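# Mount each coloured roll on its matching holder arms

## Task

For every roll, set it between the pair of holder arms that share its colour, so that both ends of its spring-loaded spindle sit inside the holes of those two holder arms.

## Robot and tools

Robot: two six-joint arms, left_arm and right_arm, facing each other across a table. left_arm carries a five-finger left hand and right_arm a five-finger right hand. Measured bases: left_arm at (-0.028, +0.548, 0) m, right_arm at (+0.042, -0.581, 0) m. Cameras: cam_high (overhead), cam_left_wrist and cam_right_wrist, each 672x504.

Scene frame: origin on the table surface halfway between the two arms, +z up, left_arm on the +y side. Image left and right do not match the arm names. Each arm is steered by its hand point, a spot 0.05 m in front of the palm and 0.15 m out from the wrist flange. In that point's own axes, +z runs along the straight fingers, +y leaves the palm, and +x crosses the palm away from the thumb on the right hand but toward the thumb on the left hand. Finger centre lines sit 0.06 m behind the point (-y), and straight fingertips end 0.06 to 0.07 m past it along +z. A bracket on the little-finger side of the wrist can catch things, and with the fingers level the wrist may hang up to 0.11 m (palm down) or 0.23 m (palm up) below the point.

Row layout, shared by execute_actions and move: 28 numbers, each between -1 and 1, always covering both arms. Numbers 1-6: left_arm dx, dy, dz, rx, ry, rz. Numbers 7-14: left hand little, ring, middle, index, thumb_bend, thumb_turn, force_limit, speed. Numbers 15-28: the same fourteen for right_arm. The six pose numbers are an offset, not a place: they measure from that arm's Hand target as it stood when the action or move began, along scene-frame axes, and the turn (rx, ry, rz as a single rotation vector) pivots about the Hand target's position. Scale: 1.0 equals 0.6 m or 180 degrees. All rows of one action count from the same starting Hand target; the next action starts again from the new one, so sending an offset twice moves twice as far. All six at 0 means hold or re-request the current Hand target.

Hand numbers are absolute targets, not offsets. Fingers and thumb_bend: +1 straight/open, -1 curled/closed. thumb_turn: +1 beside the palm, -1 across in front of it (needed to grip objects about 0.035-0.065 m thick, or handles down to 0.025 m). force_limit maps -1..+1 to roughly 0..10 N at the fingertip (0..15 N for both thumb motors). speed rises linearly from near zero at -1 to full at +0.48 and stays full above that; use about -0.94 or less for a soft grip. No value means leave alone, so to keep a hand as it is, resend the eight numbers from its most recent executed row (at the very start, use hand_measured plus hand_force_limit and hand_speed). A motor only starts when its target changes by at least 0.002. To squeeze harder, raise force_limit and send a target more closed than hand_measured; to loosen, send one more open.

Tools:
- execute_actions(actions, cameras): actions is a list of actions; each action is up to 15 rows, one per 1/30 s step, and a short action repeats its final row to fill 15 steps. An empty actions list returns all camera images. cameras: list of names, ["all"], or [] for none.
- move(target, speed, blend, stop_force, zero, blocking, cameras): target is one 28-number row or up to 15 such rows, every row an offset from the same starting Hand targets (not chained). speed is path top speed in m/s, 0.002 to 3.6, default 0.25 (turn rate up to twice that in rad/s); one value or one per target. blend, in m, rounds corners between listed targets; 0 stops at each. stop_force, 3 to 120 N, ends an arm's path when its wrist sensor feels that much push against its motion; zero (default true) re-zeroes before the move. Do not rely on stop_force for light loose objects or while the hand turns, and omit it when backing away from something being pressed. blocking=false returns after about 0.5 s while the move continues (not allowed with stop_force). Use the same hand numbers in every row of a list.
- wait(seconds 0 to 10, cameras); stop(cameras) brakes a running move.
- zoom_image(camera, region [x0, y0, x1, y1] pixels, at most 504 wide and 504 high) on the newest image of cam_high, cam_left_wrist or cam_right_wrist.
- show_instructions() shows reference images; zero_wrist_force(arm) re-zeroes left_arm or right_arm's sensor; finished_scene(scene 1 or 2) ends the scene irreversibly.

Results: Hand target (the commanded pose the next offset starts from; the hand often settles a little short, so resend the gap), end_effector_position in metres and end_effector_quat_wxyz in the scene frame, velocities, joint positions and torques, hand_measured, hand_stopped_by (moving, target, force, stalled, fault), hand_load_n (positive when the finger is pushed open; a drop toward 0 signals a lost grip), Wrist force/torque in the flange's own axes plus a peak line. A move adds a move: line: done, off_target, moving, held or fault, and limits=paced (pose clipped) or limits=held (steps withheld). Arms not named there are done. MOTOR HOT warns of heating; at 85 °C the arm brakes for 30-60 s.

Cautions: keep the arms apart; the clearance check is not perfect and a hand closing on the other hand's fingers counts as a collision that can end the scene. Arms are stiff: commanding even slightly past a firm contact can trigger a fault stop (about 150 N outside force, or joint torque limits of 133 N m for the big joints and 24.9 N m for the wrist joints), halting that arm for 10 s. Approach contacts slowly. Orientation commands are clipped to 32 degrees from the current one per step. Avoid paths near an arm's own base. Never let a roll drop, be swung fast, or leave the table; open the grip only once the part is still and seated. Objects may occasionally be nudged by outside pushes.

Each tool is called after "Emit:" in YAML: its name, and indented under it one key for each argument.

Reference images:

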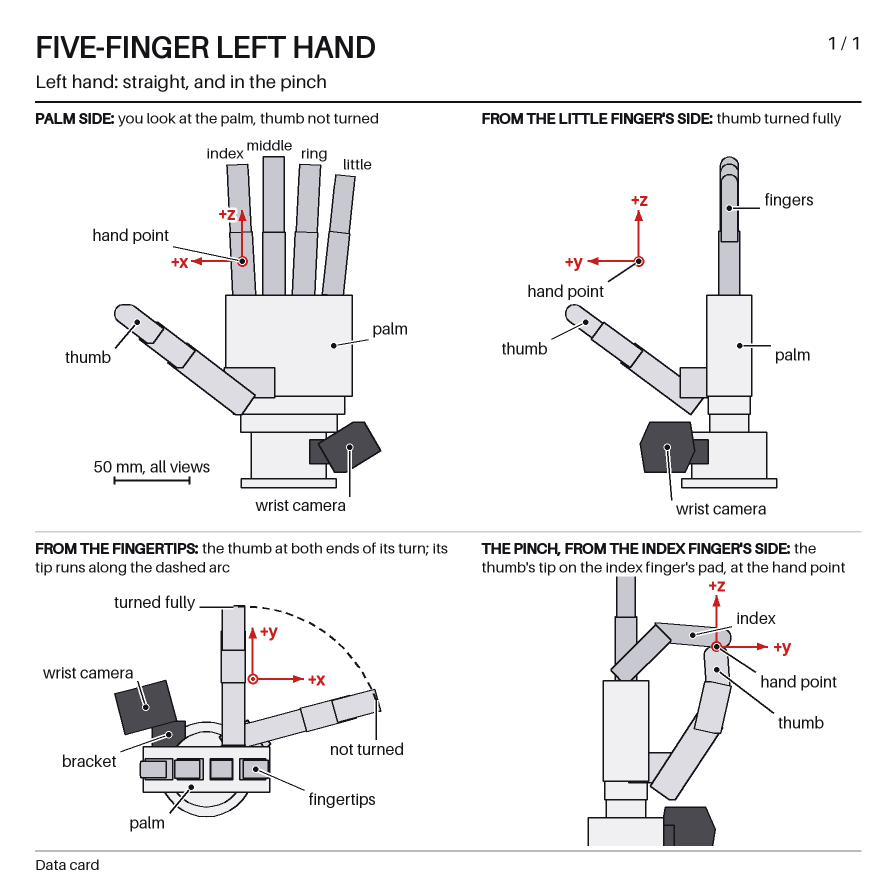

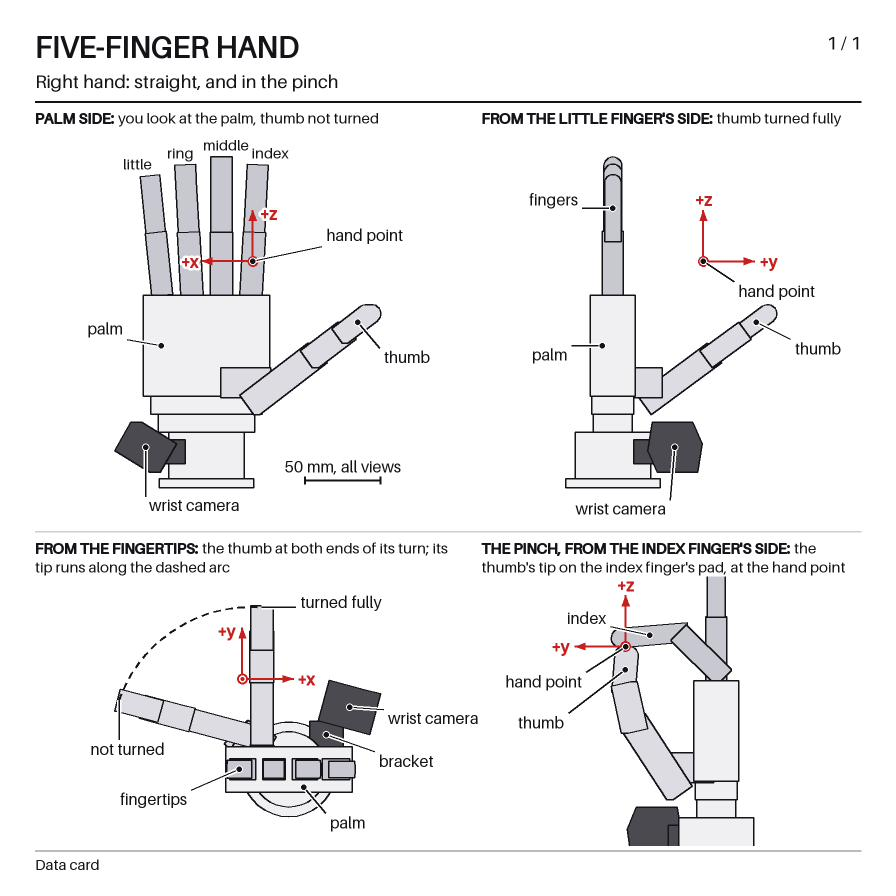

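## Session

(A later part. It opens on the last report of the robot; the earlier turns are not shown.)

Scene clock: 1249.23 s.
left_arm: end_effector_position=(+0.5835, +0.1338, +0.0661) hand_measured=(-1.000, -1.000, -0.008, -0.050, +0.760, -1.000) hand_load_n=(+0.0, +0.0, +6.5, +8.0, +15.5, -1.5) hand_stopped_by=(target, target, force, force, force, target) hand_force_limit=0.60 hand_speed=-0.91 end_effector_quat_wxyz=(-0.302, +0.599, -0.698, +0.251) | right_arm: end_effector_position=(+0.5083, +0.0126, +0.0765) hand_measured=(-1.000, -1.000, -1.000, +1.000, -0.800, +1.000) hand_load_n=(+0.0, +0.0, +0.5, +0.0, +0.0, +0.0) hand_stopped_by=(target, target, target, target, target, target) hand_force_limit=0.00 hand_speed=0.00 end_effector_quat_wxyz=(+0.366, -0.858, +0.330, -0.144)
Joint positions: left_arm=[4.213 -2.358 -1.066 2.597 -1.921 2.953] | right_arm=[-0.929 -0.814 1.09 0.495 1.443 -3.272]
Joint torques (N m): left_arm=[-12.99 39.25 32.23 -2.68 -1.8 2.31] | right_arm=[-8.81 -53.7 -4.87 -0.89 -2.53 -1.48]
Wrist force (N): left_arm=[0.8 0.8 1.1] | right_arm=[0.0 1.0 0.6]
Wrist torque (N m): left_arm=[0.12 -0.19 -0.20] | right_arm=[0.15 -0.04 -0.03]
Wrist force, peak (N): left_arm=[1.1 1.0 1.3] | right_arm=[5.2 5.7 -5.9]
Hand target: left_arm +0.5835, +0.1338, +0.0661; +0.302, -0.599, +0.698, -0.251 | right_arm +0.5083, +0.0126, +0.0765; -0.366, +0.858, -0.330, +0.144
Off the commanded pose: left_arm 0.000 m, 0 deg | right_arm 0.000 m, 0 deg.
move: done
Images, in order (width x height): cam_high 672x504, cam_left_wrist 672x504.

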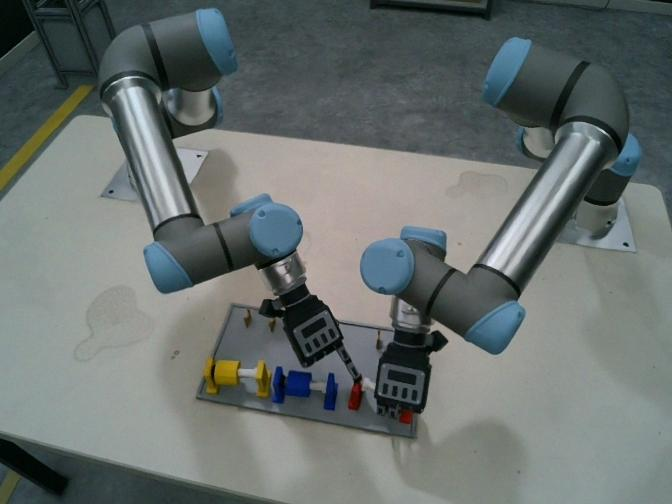

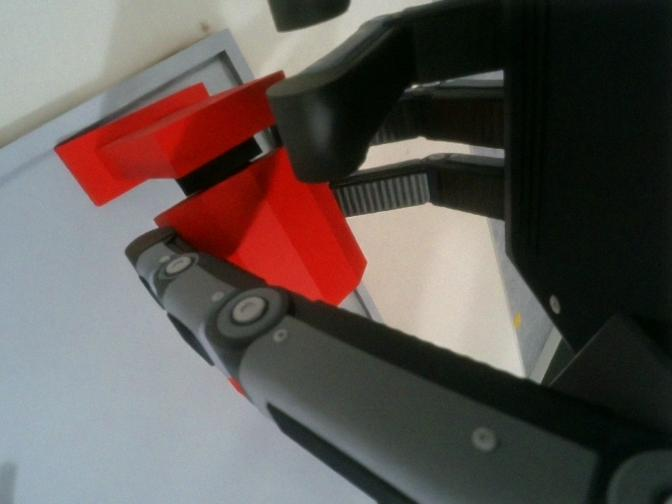

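Emit:
move:
  target:
    - [0,0,0,0,0,0,-1,-1,-0.5,-0.5,-0.3,-1,0.6,-0.91,0,0,0.05,0,0,0,-1,-1,-1,1,-0.8,1,0,0]
    - [0,0,0,0,0,0,-1,-1,-0.5,-0.5,-0.3,-1,0.6,-0.91,-0.0537,-0.1573,0.1615,0.0786,0.0346,-0.2623,-1,-1,-1,1,-0.8,1,0,0]
  speed: [0.06, 0.12]
  blend: 0.01

Emit:
move:
  target: [0,0,0,0,0,0,-1,-1,-0.5,-0.5,-0.3,-1,0.6,-0.91,0,0,0,0,0,0,1,1,1,1,1,1,0,0.4]
  cameras: ["all"]

Emit:
zoom_image:
  camera: "cam_right_wrist"
  region: [260, 200, 440, 335]

Scene clock: 1254.30 s.
left_arm: end_effector_position=(+0.5835, +0.1338, +0.0661) hand_measured=(-1.000, -1.000, -0.008, -0.050, +0.760, -1.000) hand_load_n=(+0.0, +0.0, +6.5, +7.5, +15.0, -1.5) hand_stopped_by=(target, target, force, force, force, target) hand_force_limit=0.60 hand_speed=-0.91 end_effector_quat_wxyz=(-0.302, +0.599, -0.698, +0.251) | right_arm: end_effector_position=(+0.4761, -0.0817, +0.1734) hand_measured=(-1.000, -1.000, -1.000, +1.000, -0.800, +1.000) hand_load_n=(+0.0, +0.0, +0.0, -0.5, +0.0, +0.0) hand_stopped_by=(target, target, target, target, target, target) hand_force_limit=0.00 hand_speed=0.00 end_effector_quat_wxyz=(+0.360, -0.611, +0.678, -0.192)
Joint positions: left_arm=[4.213 -2.358 -1.066 2.597 -1.921 2.953] | right_arm=[-0.897 -1.13 1.391 0.519 1.894 -2.489]
Joint torques (N m): left_arm=[-13.17 38.61 31.95 -2.62 -1.94 1.99] | right_arm=[12.44 -42.49 -6.73 2.05 2.65 1.69]
Wrist force (N): left_arm=[0.8 0.9 1.1] | right_arm=[-0.1 0.6 0.2]
Wrist torque (N m): left_arm=[0.13 -0.19 -0.20] | right_arm=[0.12 -0.04 -0.21]
Wrist force, peak (N): left_arm=[0.9 1.1 1.2] | right_arm=[0.0 1.4 0.8]
Hand target: left_arm +0.5835, +0.1338, +0.0661; +0.302, -0.599, +0.698, -0.251 | right_arm +0.4761, -0.0817, +0.1734; +0.360, -0.611, +0.678, -0.192
Off the commanded pose: left_arm 0.000 m, 0 deg | right_arm 0.000 m, 0 deg.
move: done

Scene clock: 1255.50 s.
left_arm: end_effector_position=(+0.5835, +0.1338, +0.0661) hand_measured=(-1.000, -1.000, -0.008, -0.050, +0.760, -1.000) hand_load_n=(+0.0, +0.0, +6.5, +7.5, +15.0, -1.5) hand_stopped_by=(target, target, force, force, force, target) hand_force_limit=0.60 hand_speed=-0.91 end_effector_quat_wxyz=(-0.302, +0.599, -0.698, +0.251) | right_arm: end_effector_position=(+0.4761, -0.0817, +0.1734) hand_measured=(+1.000, +1.000, +1.000, +1.000, +1.000, +1.000) hand_load_n=(-0.5, +0.0, +0.0, +0.0, +0.0, +0.0) hand_stopped_by=(target, target, target, target, target, target) hand_force_limit=0.00 hand_speed=0.40 end_effector_quat_wxyz=(+0.360, -0.611, +0.678, -0.192)
Joint positions: left_arm=[4.213 -2.358 -1.066 2.597 -1.921 2.953] | right_arm=[-0.897 -1.13 1.391 0.519 1.894 -2.489]
Joint torques (N m): left_arm=[-13.06 38.39 31.85 -2.55 -1.84 1.78] | right_arm=[10.6 -43.53 -6.47 1.68 1.98 1.53]
Wrist force (N): left_arm=[0.9 0.8 1.1] | right_arm=[-0.2 0.4 0.2]
Wrist torque (N m): left_arm=[0.13 -0.21 -0.19] | right_arm=[0.07 -0.02 -0.23]
Wrist force, peak (N): left_arm=[1.1 0.7 1.4] | right_arm=[-0.6 0.7 0.3]
Hand target: left_arm +0.5835, +0.1338, +0.0661; +0.302, -0.599, +0.698, -0.251 | right_arm +0.4761, -0.0817, +0.1734; +0.360, -0.611, +0.678, -0.192
Off the commanded pose: left_arm 0.000 m, 0 deg | right_arm 0.000 m, 0 deg.
move: done

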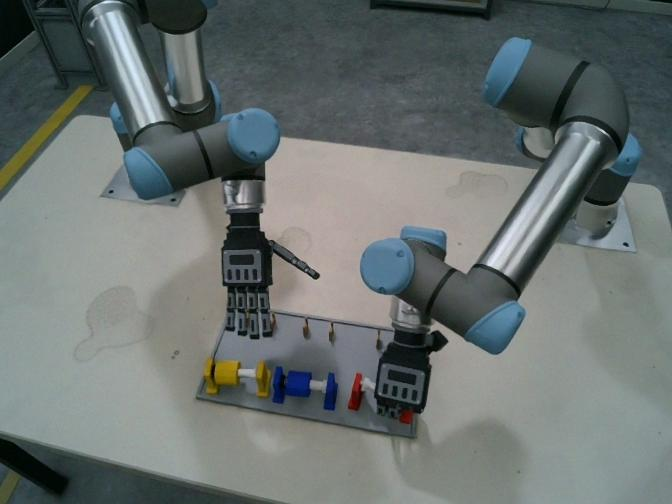

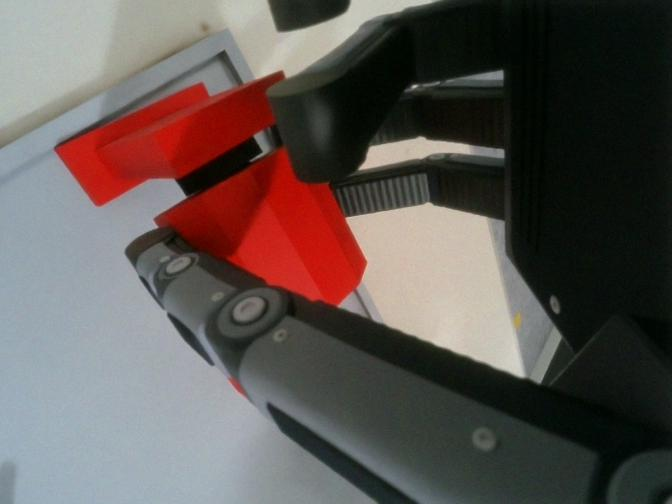

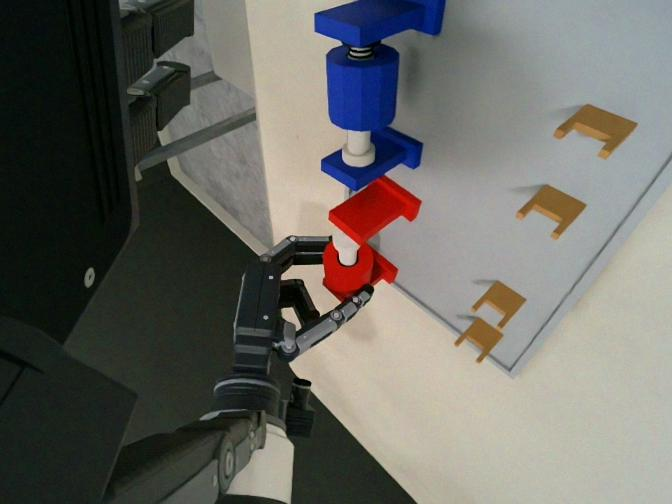

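Scaled by 2.800 from the camera's 672x504 image, which has a finer 960x720 frame.

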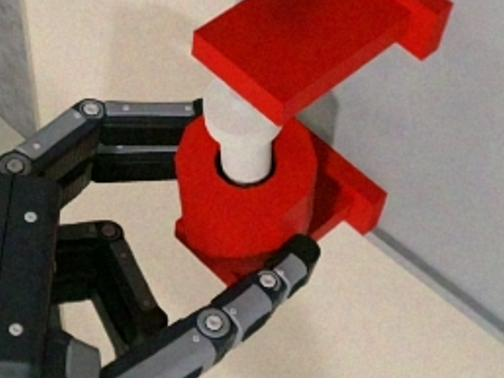

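Emit:
move:
  target: [0,0,0,0,0,0,-1,-1,0.2,0.2,0.9,-1,0.6,-0.85,0,0,0,0,0,0,1,1,1,1,1,1,0,0.4]
  cameras: ["cam_left_wrist","cam_right_wrist"]

Emit:
zoom_image:
  camera: "cam_right_wrist"
  region: [260, 200, 440, 335]

Scene clock: 1257.27 s.
left_arm: end_effector_position=(+0.5835, +0.1338, +0.0661) hand_measured=(-1.000, -1.000, +0.200, +0.200, +0.900, -1.000) hand_load_n=(+0.0, +0.0, +0.0, +0.0, +0.0, +0.0) hand_stopped_by=(target, target, target, target, target, target) hand_force_limit=0.60 hand_speed=-0.85 end_effector_quat_wxyz=(-0.302, +0.599, -0.698, +0.251) | right_arm: end_effector_position=(+0.4761, -0.0817, +0.1734) hand_measured=(+1.000, +1.000, +1.000, +1.000, +1.000, +1.000) hand_load_n=(+0.0, +0.0, +0.0, +0.0, +0.0, +0.0) hand_stopped_by=(target, target, target, target, target, target) hand_force_limit=0.00 hand_speed=0.40 end_effector_quat_wxyz=(+0.360, -0.611, +0.678, -0.192)
Joint positions: left_arm=[4.213 -2.358 -1.066 2.597 -1.921 2.953] | right_arm=[-0.897 -1.13 1.391 0.519 1.894 -2.489]
Joint torques (N m): left_arm=[-12.7 38.49 30.7 -2.35 -1.85 1.66] | right_arm=[9.76 -41.51 -9.33 1.04 0.33 1.48]
Wrist force (N): left_arm=[0.7 0.4 0.8] | right_arm=[-0.2 0.4 0.4]
Wrist torque (N m): left_arm=[0.09 -0.18 -0.20] | right_arm=[0.05 -0.03 -0.23]
Wrist force, peak (N): left_arm=[0.9 1.0 1.4] | right_arm=[-0.1 0.7 0.5]
Hand target: left_arm +0.5835, +0.1338, +0.0661; +0.302, -0.599, +0.698, -0.251 | right_arm +0.4761, -0.0817, +0.1734; +0.360, -0.611, +0.678, -0.192
Off the commanded pose: left_arm 0.000 m, 0 deg | right_arm 0.000 m, 0 deg.
move: done
Images, in order (width x height): cam_left_wrist 672x504, cam_right_wrist 672x504.

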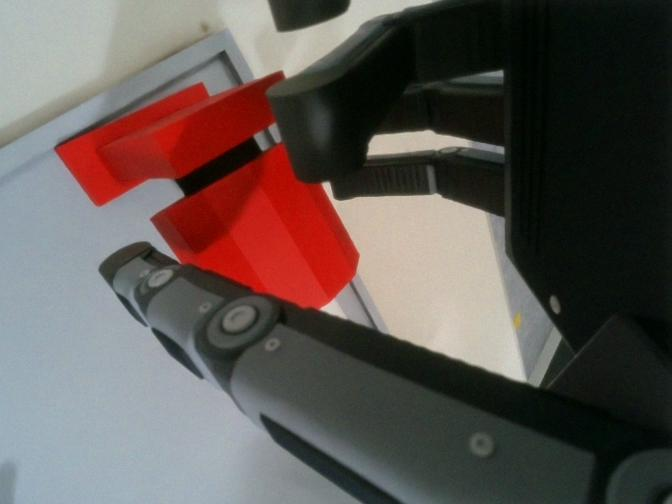

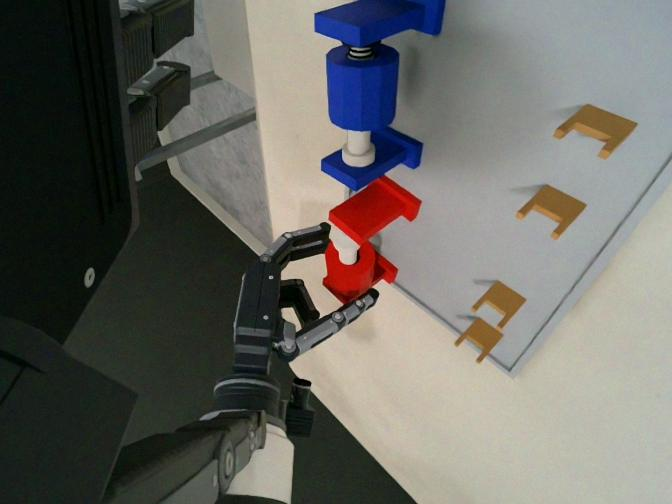

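Scaled by 2.800 from the camera's 672x504 image, which has a finer 960x720 frame.

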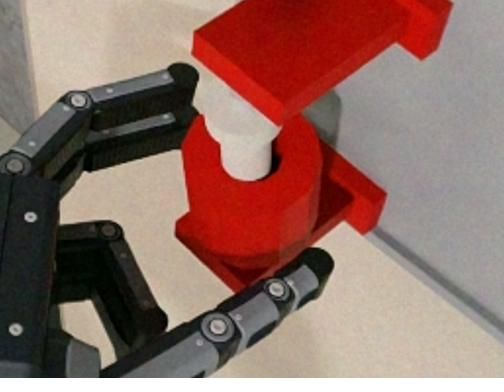

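Emit:
move:
  target:
    - [0,0,0,0,0,0,-1,-1,1,1,1,-1,0.6,-0.2,0,0,0,0,0,0,1,1,1,1,1,1,0,0.4]
    - [-0.06,0.01,0.07,0,0,0,-1,-1,1,1,1,-1,0.6,-0.2,0,0,0,0,0,0,1,1,1,1,1,1,0,0.4]
    - [-0.1,0.1,0.15,0,0,0,-1,-1,1,1,1,-1,0.6,-0.2,0,0,0,0,0,0,1,1,1,1,1,1,0,0.4]
  speed: 0.08
  blend: 0.01
  cameras: ["all"]

Emit:
zoom_image:
  camera: "cam_right_wrist"
  region: [280, 180, 440, 300]

Emit:
zoom_image:
  camera: "cam_high"
  region: [320, 335, 440, 425]

Scene clock: 1260.37 s.
left_arm: end_effector_position=(+0.5236, +0.1937, +0.1560) hand_measured=(-1.000, -1.000, +1.000, +1.000, +1.000, -1.000) hand_load_n=(+0.0, +0.0, +0.0, +0.0, +0.0, +0.0) hand_stopped_by=(target, target, target, target, target, target) hand_force_limit=0.60 hand_speed=-0.20 end_effector_quat_wxyz=(-0.302, +0.599, -0.698, +0.251) | right_arm: end_effector_position=(+0.4761, -0.0817, +0.1734) hand_measured=(+1.000, +1.000, +1.000, +1.000, +1.000, +1.000) hand_load_n=(+0.0, +0.0, +0.0, +0.0, +0.0, +0.0) hand_stopped_by=(target, target, target, target, target, target) hand_force_limit=0.00 hand_speed=0.40 end_effector_quat_wxyz=(+0.360, -0.611, +0.678, -0.192)
Joint positions: left_arm=[4.263 -2.083 -1.288 2.556 -1.887 2.991] | right_arm=[-0.897 -1.13 1.391 0.519 1.894 -2.489]
Joint torques (N m): left_arm=[13.81 51.23 7.34 -2.52 0.84 2.42] | right_arm=[8.12 -40.8 -13.85 -0.09 -1.72 1.53]
Wrist force (N): left_arm=[1.1 0.4 0.5] | right_arm=[-0.2 0.7 0.2]
Wrist torque (N m): left_arm=[0.04 -0.26 -0.18] | right_arm=[0.11 -0.02 -0.22]
Wrist force, peak (N): left_arm=[1.0 0.6 1.5] | right_arm=[-0.3 0.9 0.2]
Hand target: left_arm +0.5235, +0.1938, +0.1561; +0.302, -0.599, +0.698, -0.251 | right_arm +0.4761, -0.0817, +0.1734; +0.360, -0.611, +0.678, -0.192
Off the commanded pose: left_arm 0.000 m, 0 deg | right_arm 0.000 m, 0 deg.
move: done; blend cut to 0 m at target 1

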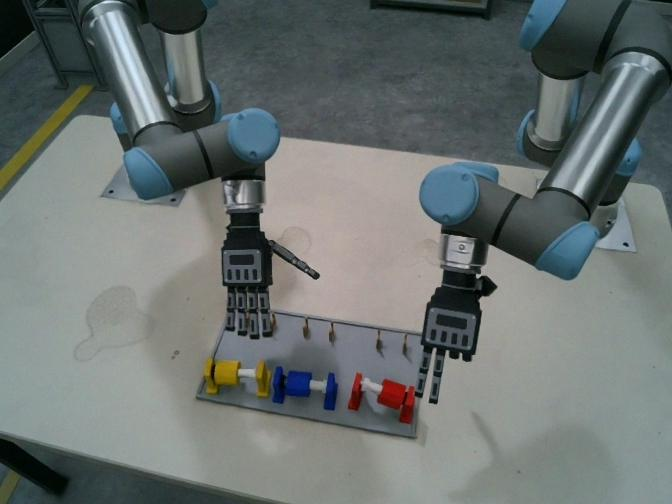

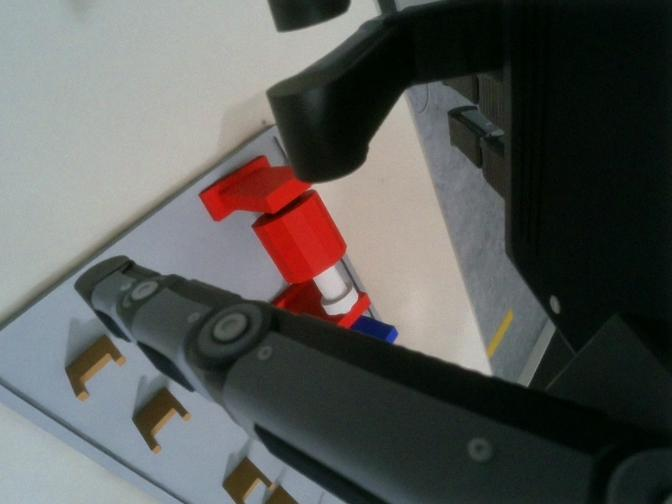

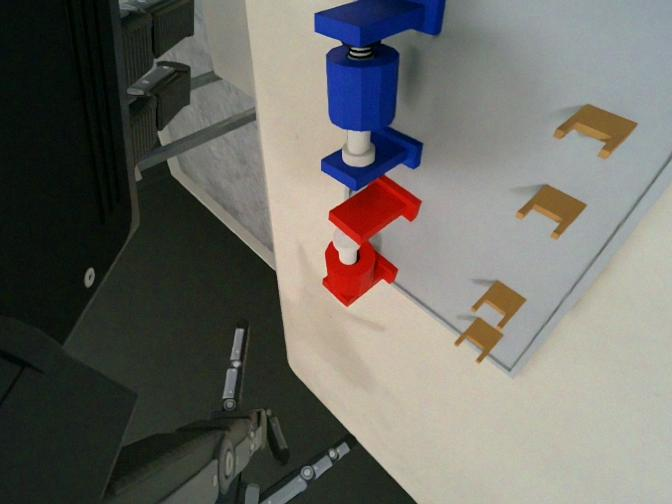

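Scaled by 3.150 from the camera's 672x504 image, which has a finer 960x720 frame.

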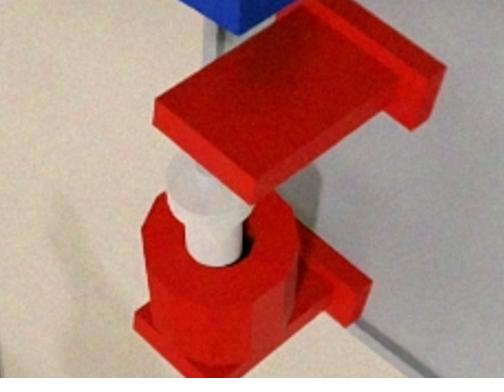

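Scaled by 4.200 from the camera's 672x504 image, which has a finer 960x720 frame.

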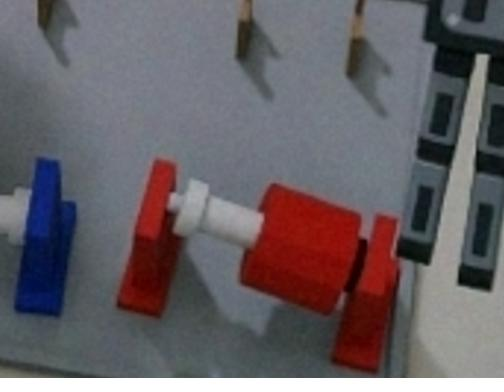

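Emit:
move:
  target:
    - [0,0,0.01,0,0,0,-1,-1,-1,1,-0.8,1,0.6,0,0,0,0,0,0,0,1,1,1,1,1,1,0,0.4]
    - [-0.0452,-0.1367,-0.0518,-0.0226,0.1033,-0.0282,-1,-1,-1,1,-0.8,1,0.6,0,0,0,0,0,0,0,1,1,1,1,1,1,0,0.4]
  speed: 0.1
  cameras: ["all"]

Emit:
zoom_image:
  camera: "cam_right_wrist"
  region: [260, 160, 440, 295]

Emit:
zoom_image:
  camera: "cam_high"
  region: [320, 335, 440, 425]

Scene clock: 1265.43 s.
left_arm: end_effector_position=(+0.4964, +0.1118, +0.1250) hand_measured=(-1.000, -1.000, -1.000, +1.000, -0.800, +1.000) hand_load_n=(+0.0, +0.0, +0.0, +0.0, +0.0, +0.0) hand_stopped_by=(target, target, target, target, target, target) hand_force_limit=0.60 hand_speed=0.00 end_effector_quat_wxyz=(-0.153, +0.611, -0.754, +0.189) | right_arm: end_effector_position=(+0.4761, -0.0817, +0.1734) hand_measured=(+1.000, +1.000, +1.000, +1.000, +1.000, +1.000) hand_load_n=(+0.0, +0.0, +0.0, +0.0, +0.0, +0.0) hand_stopped_by=(target, target, target, target, target, target) hand_force_limit=0.00 hand_speed=0.40 end_effector_quat_wxyz=(+0.360, -0.611, +0.678, -0.192)
Joint positions: left_arm=[4.213 -2.339 -0.926 2.17 -1.697 2.902] | right_arm=[-0.897 -1.13 1.391 0.519 1.894 -2.489]
Joint torques (N m): left_arm=[-12.71 38.34 30.98 -3.37 1.03 -2.46] | right_arm=[7.72 -38.37 -20 -0.68 -1.55 0.94]
Wrist force (N): left_arm=[0.6 1.1 0.8] | right_arm=[-0.3 0.6 0.3]
Wrist torque (N m): left_arm=[0.20 -0.14 0.04] | right_arm=[0.09 -0.01 -0.23]
Wrist force, peak (N): left_arm=[1.4 0.5 0.7] | right_arm=[-0.6 0.7 0.5]
Hand target: left_arm +0.4964, +0.1118, +0.1250; +0.153, -0.611, +0.754, -0.189 | right_arm +0.4761, -0.0817, +0.1734; +0.360, -0.611, +0.678, -0.192
Off the commanded pose: left_arm 0.000 m, 0 deg | right_arm 0.000 m, 0 deg.
move: done

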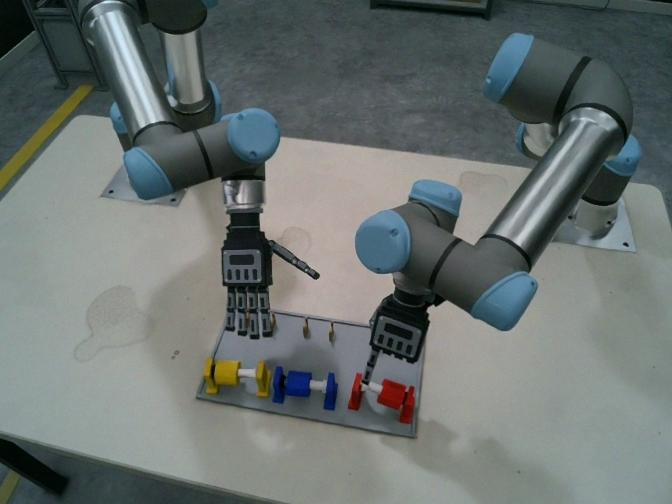

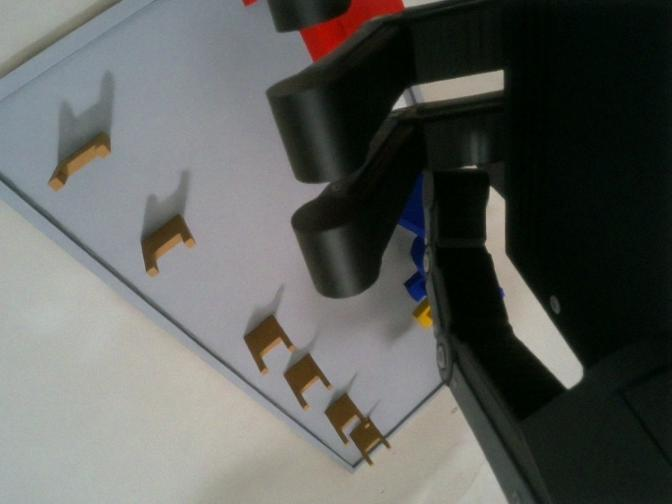

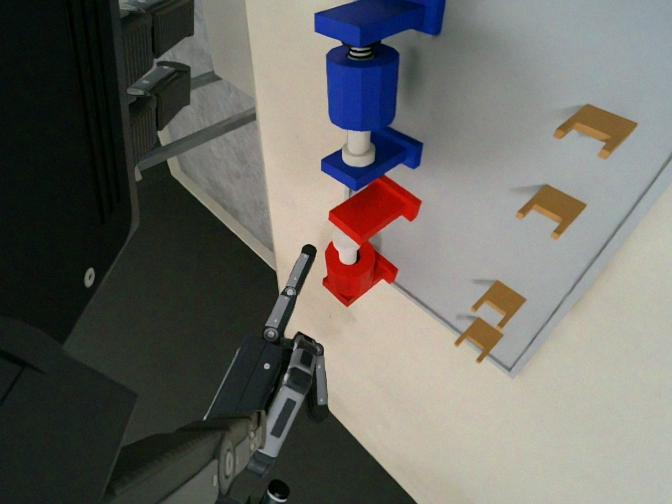

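Scaled by 2.800 from the camera's 672x504 image, which has a finer 960x720 frame.

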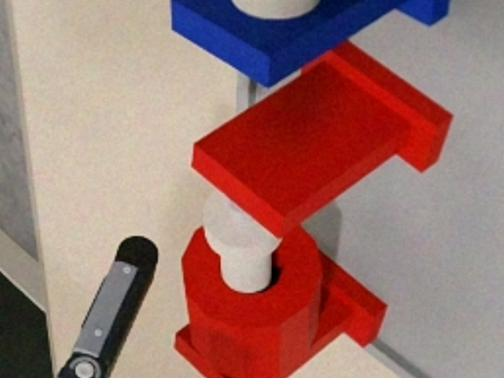

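Scaled by 4.200 from the camera's 672x504 image, which has a finer 960x720 frame.

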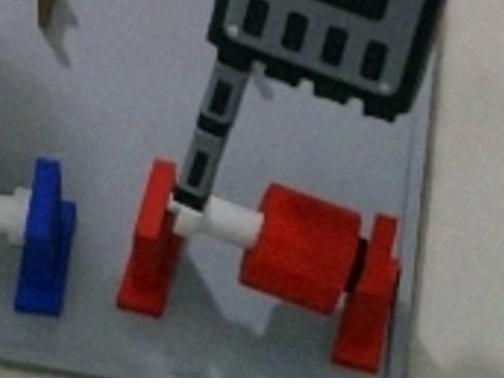

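Emit:
move:
  target:
    - [-0.017,0.0008,-0.005,0,0,0,-1,-1,-1,1,-0.8,1,0.6,0,0,0,0,0,0,0,1,1,1,1,1,1,0,0.4]
    - [-0.017,0.0008,-0.035,0,0,0,-1,-1,-1,1,-0.8,1,0.6,0,0,0,0,0,0,0,1,1,1,1,1,1,0,0.4]
  speed: 0.02
  stop_force: 3
  cameras: ["cam_high","cam_right_wrist"]

Emit:
zoom_image:
  camera: "cam_right_wrist"
  region: [260, 160, 440, 295]

Emit:
zoom_image:
  camera: "cam_high"
  region: [320, 335, 440, 425]

Scene clock: 1268.70 s.
left_arm: end_effector_position=(+0.4862, +0.1123, +0.1083) hand_measured=(-1.000, -1.000, -1.000, +1.000, -0.800, +1.000) hand_load_n=(+0.0, +0.0, +0.0, +0.0, +0.0, +0.0) hand_stopped_by=(target, target, target, target, target, target) hand_force_limit=0.60 hand_speed=0.00 end_effector_quat_wxyz=(-0.153, +0.611, -0.754, +0.189) | right_arm: end_effector_position=(+0.4761, -0.0817, +0.1734) hand_measured=(+1.000, +1.000, +1.000, +1.000, +1.000, +1.000) hand_load_n=(+0.0, +0.0, -0.5, +0.0, +0.0, -0.5) hand_stopped_by=(target, target, target, target, target, target) hand_force_limit=0.00 hand_speed=0.40 end_effector_quat_wxyz=(+0.360, -0.611, +0.678, -0.192)
Joint positions: left_arm=[4.205 -2.324 -0.997 2.224 -1.7 2.895] | right_arm=[-0.897 -1.13 1.391 0.519 1.894 -2.489]
Joint torques (N m): left_arm=[-9.45 59.75 32.52 -3.11 -1.62 -2.01] | right_arm=[4.64 -36.39 -25.02 -0.67 -1.76 1.01]
Wrist force (N): left_arm=[0.7 0.8 0.9] | right_arm=[-0.2 0.6 0.2]
Wrist torque (N m): left_arm=[0.17 -0.15 0.04] | right_arm=[0.09 -0.02 -0.22]
Wrist force, peak (N): left_arm=[1.0 -1.2 -2.9] | right_arm=[-0.8 0.4 0.5]
Hand target: left_arm +0.4862, +0.1123, +0.1083; +0.153, -0.611, +0.754, -0.189 (not the last commanded pose) | right_arm +0.4761, -0.0817, +0.1734; +0.360, -0.611, +0.678, -0.192
Off the commanded pose: left_arm 0.004 m, 0 deg | right_arm 0.000 m, 0 deg.
move: contact (left_arm); path passed 1 of 2 targets
Images, in order (width x height): cam_high 672x504, cam_right_wrist 672x504.

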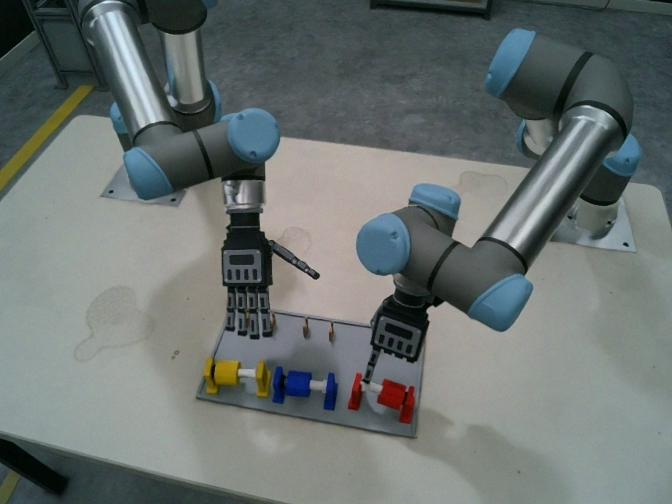

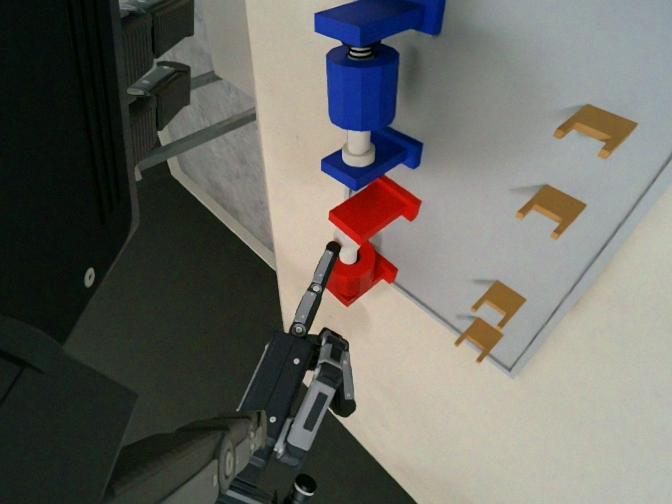

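Scaled by 2.800 from the camera's 672x504 image, which has a finer 960x720 frame.

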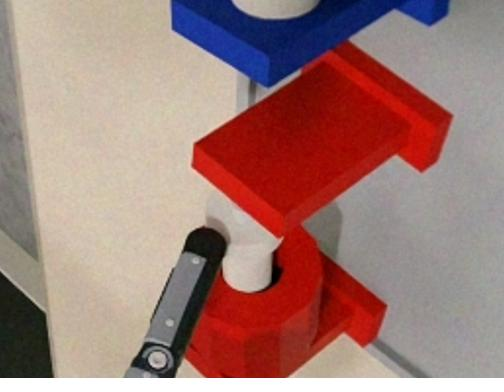

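Scaled by 4.200 from the camera's 672x504 image, which has a finer 960x720 frame.

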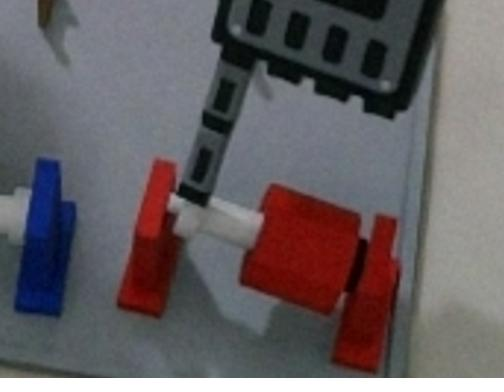

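Emit:
move:
  target: [0,0,-0.0167,0,0,0,-1,-1,-1,1,-0.8,1,0.6,0,0,0,0,0,0,0,1,1,1,1,1,1,0,0.4]
  speed: 0.02
  stop_force: 8
  cameras: ["cam_high","cam_right_wrist"]

Emit:
zoom_image:
  camera: "cam_right_wrist"
  region: [260, 160, 440, 295]

Emit:
zoom_image:
  camera: "cam_high"
  region: [320, 335, 440, 425]

Scene clock: 1270.37 s.
left_arm: end_effector_position=(+0.4862, +0.1123, +0.0983) hand_measured=(-1.000, -1.000, -1.000, +1.000, -0.800, +1.000) hand_load_n=(+0.0, +0.0, +0.0, +0.5, +0.0, +0.0) hand_stopped_by=(target, target, target, target, target, target) hand_force_limit=0.60 hand_speed=0.00 end_effector_quat_wxyz=(-0.153, +0.611, -0.754, +0.189) | right_arm: end_effector_position=(+0.4761, -0.0817, +0.1734) hand_measured=(+1.000, +1.000, +1.000, +1.000, +1.000, +1.000) hand_load_n=(-0.5, +0.0, +0.0, +0.0, +0.0, +0.0) hand_stopped_by=(target, target, target, target, target, target) hand_force_limit=0.00 hand_speed=0.40 end_effector_quat_wxyz=(+0.360, -0.611, +0.678, -0.192)
Joint positions: left_arm=[4.205 -2.329 -1.014 2.246 -1.7 2.895] | right_arm=[-0.897 -1.13 1.391 0.519 1.894 -2.489]
Joint torques (N m): left_arm=[-4.26 35.36 5.22 -0.13 -1.16 -1.75] | right_arm=[4.78 -35.66 -25.83 -0.39 -1.66 0.94]
Wrist force (N): left_arm=[1.9 -1.2 -2.1] | right_arm=[-0.4 0.4 0.1]
Wrist torque (N m): left_arm=[0.37 -0.11 0.10] | right_arm=[0.06 0.00 -0.24]
Wrist force, peak (N): left_arm=[1.5 -1.4 -3.5] | right_arm=[-0.4 0.7 0.5]
Hand target: left_arm +0.4862, +0.1123, +0.0983; +0.153, -0.611, +0.754, -0.189 | right_arm +0.4761, -0.0817, +0.1734; +0.360, -0.611, +0.678, -0.192
Off the commanded pose: left_arm 0.000 m, 0 deg | right_arm 0.000 m, 0 deg.
move: done
Images, in order (width x height): cam_high 672x504, cam_right_wrist 672x504.

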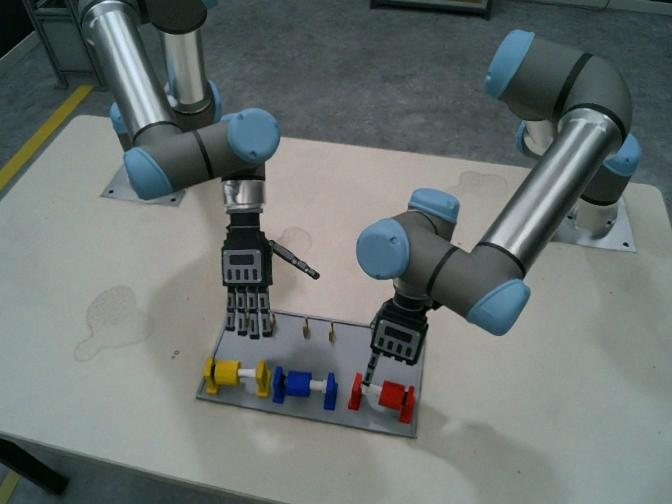

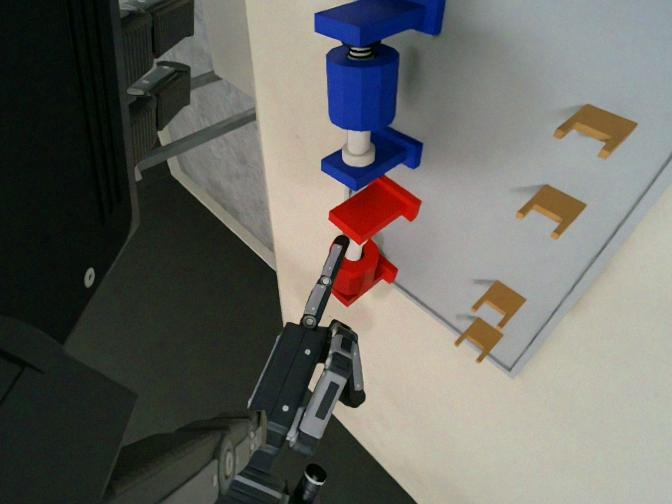

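Scaled by 2.800 from the camera's 672x504 image, which has a finer 960x720 frame.

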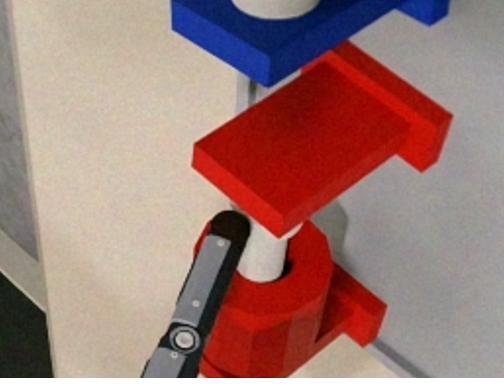

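Scaled by 4.200 from the camera's 672x504 image, which has a finer 960x720 frame.

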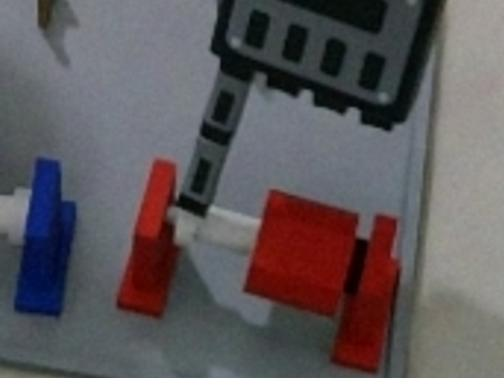

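Emit:
move:
  target: [0,0,-0.01,0,0,0,-1,-1,-1,1,-0.8,1,0.6,0,0,0,0,0,0,0,1,1,1,1,1,1,0,0.4]
  speed: 0.02
  stop_force: 8
  cameras: ["cam_high","cam_right_wrist"]

Emit:
zoom_image:
  camera: "cam_right_wrist"
  region: [300, 190, 400, 265]

Emit:
zoom_image:
  camera: "cam_high"
  region: [330, 350, 430, 425]

Scene clock: 1272.23 s.
left_arm: end_effector_position=(+0.4862, +0.1123, +0.0923) hand_measured=(-1.000, -1.000, -1.000, +1.000, -0.800, +1.000) hand_load_n=(+0.0, +0.0, +0.0, +0.0, +0.0, +0.0) hand_stopped_by=(target, target, target, target, target, target) hand_force_limit=0.60 hand_speed=0.00 end_effector_quat_wxyz=(-0.153, +0.611, -0.754, +0.189) | right_arm: end_effector_position=(+0.4761, -0.0817, +0.1734) hand_measured=(+1.000, +1.000, +1.000, +1.000, +1.000, +1.000) hand_load_n=(+0.0, +0.0, +0.0, -0.5, -0.5, +0.0) hand_stopped_by=(target, target, target, target, target, target) hand_force_limit=0.00 hand_speed=0.40 end_effector_quat_wxyz=(+0.360, -0.611, +0.678, -0.192)
Joint positions: left_arm=[4.205 -2.332 -1.023 2.259 -1.7 2.895] | right_arm=[-0.897 -1.13 1.391 0.519 1.894 -2.489]
Joint torques (N m): left_arm=[1.8 33.71 6.14 0.15 0.06 -1.36] | right_arm=[4.13 -33.16 -29.09 -0.48 -1.59 0.68]
Wrist force (N): left_arm=[0.6 -0.9 -3.5] | right_arm=[-0.4 0.7 0.2]
Wrist torque (N m): left_arm=[0.45 -0.14 0.03] | right_arm=[0.12 0.02 -0.23]
Wrist force, peak (N): left_arm=[0.8 -0.7 -3.8] | right_arm=[-0.2 0.8 0.6]
Hand target: left_arm +0.4862, +0.1123, +0.0923; +0.153, -0.611, +0.754, -0.189 | right_arm +0.4761, -0.0817, +0.1734; +0.360, -0.611, +0.678, -0.192
Off the commanded pose: left_arm 0.000 m, 0 deg | right_arm 0.000 m, 0 deg.
move: done
Images, in order (width x height): cam_high 672x504, cam_right_wrist 672x504.

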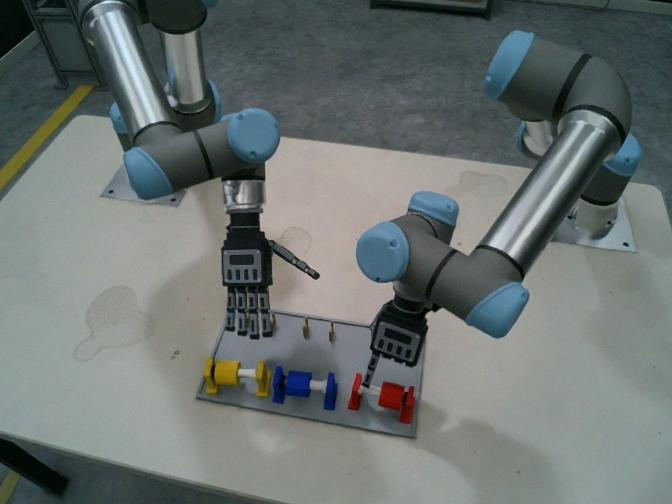

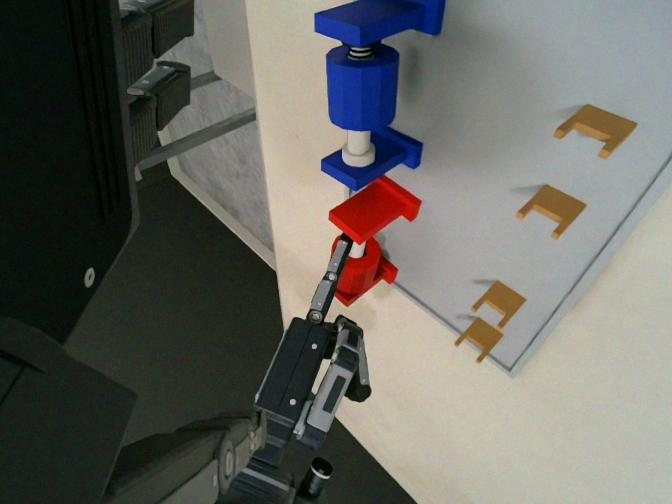

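Scaled by 5.040 from the camera's 672x504 image, which has a finer 960x720 frame.

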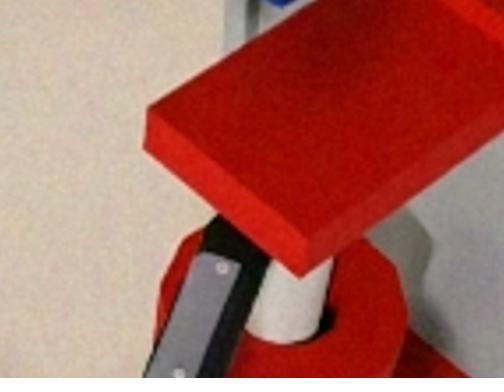

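Scaled by 5.040 from the camera's 672x504 image, which has a finer 960x720 frame.

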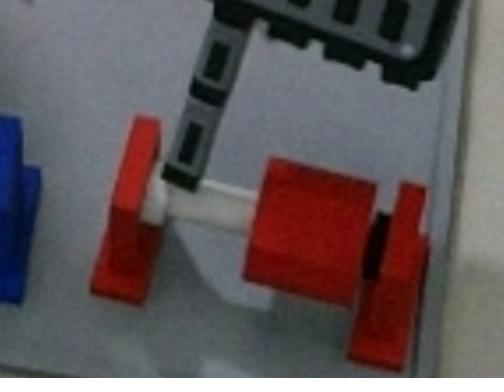

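Emit:
move:
  target:
    - [0,0.002,0.05,0,0,0,-1,-1,-1,1,-0.8,1,0.6,0,0,0,0,0,0,0,1,1,1,1,1,1,0,0.4]
    - [-0.05,0.1,0.15,0,0,0,-1,-1,-1,1,-0.8,1,0.6,0,0,0,0,0,0,0,1,1,1,1,1,1,0,0.4]
  speed: 0.1
  blend: 0.01
  cameras: ["all"]

Emit:
zoom_image:
  camera: "cam_right_wrist"
  region: [300, 60, 420, 310]

Emit:
zoom_image:
  camera: "cam_high"
  region: [190, 340, 430, 440]

Scene clock: 1274.17 s.
left_arm: end_effector_position=(+0.4563, +0.1722, +0.1822) hand_measured=(-1.000, -1.000, -1.000, +1.000, -0.800, +1.000) hand_load_n=(+0.0, +0.0, +0.0, +0.0, +0.0, +0.0) hand_stopped_by=(target, target, target, target, target, target) hand_force_limit=0.60 hand_speed=0.00 end_effector_quat_wxyz=(-0.153, +0.611, -0.754, +0.189) | right_arm: end_effector_position=(+0.4761, -0.0817, +0.1734) hand_measured=(+1.000, +1.000, +1.000, +1.000, +1.000, +1.000) hand_load_n=(+0.0, +0.0, +0.0, +0.0, +0.0, +0.0) hand_stopped_by=(target, target, target, target, target, target) hand_force_limit=0.00 hand_speed=0.40 end_effector_quat_wxyz=(+0.360, -0.611, +0.678, -0.192)
Joint positions: left_arm=[4.279 -2.125 -1.134 2.171 -1.666 2.961] | right_arm=[-0.897 -1.13 1.391 0.519 1.894 -2.489]
Joint torques (N m): left_arm=[14.32 52.86 7.6 -3.2 1.02 2.37] | right_arm=[3.18 -33.92 -31.74 -0.73 -1.64 0.69]
Wrist force (N): left_arm=[0.9 0.5 0.8] | right_arm=[-0.3 0.4 0.1]
Wrist torque (N m): left_arm=[0.06 -0.19 -0.10] | right_arm=[0.07 -0.01 -0.23]
Wrist force, peak (N): left_arm=[0.8 -0.7 -3.8] | right_arm=[-0.2 0.9 0.5]
Hand target: left_arm +0.4562, +0.1723, +0.1823; +0.153, -0.611, +0.754, -0.189 | right_arm +0.4761, -0.0817, +0.1734; +0.360, -0.611, +0.678, -0.192
Off the commanded pose: left_arm 0.000 m, 0 deg | right_arm 0.000 m, 0 deg.
move: done

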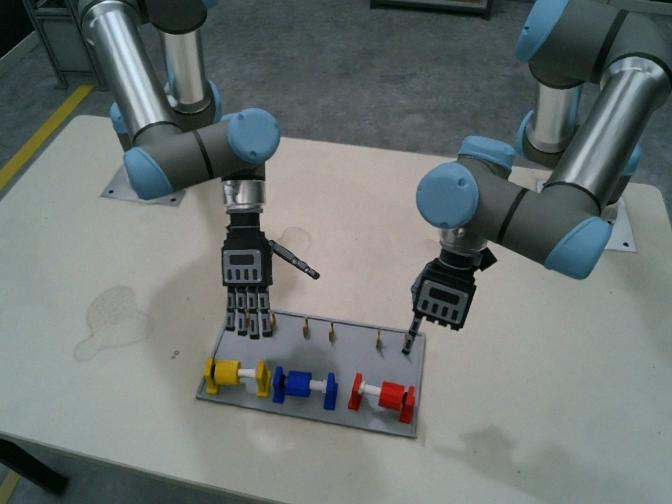

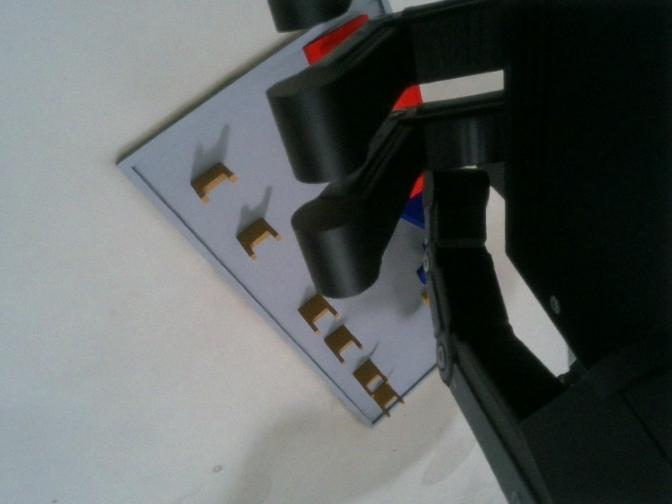

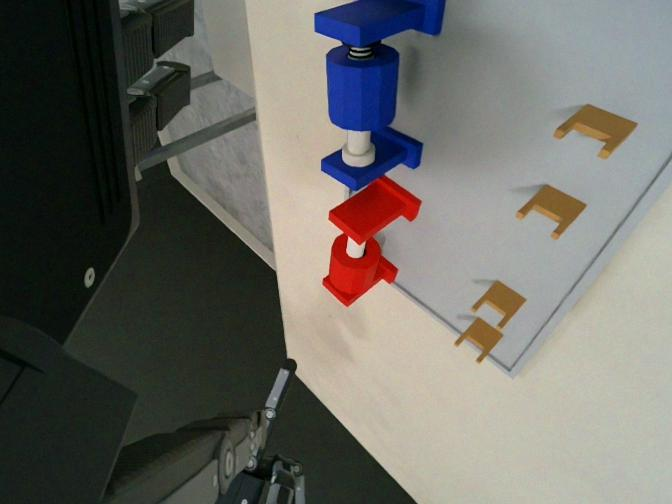

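Scaled by 2.016 from the camera's 672x504 image, which has a finer 960x720 frame.

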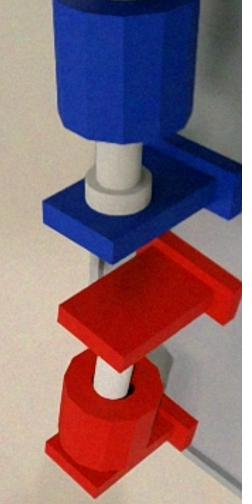

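Scaled by 2.100 from the camera's 672x504 image, which has a finer 960x720 frame.

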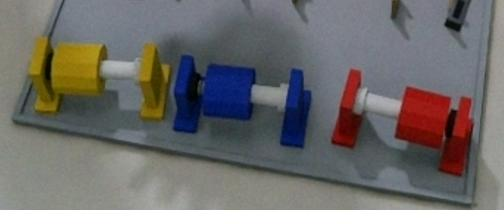

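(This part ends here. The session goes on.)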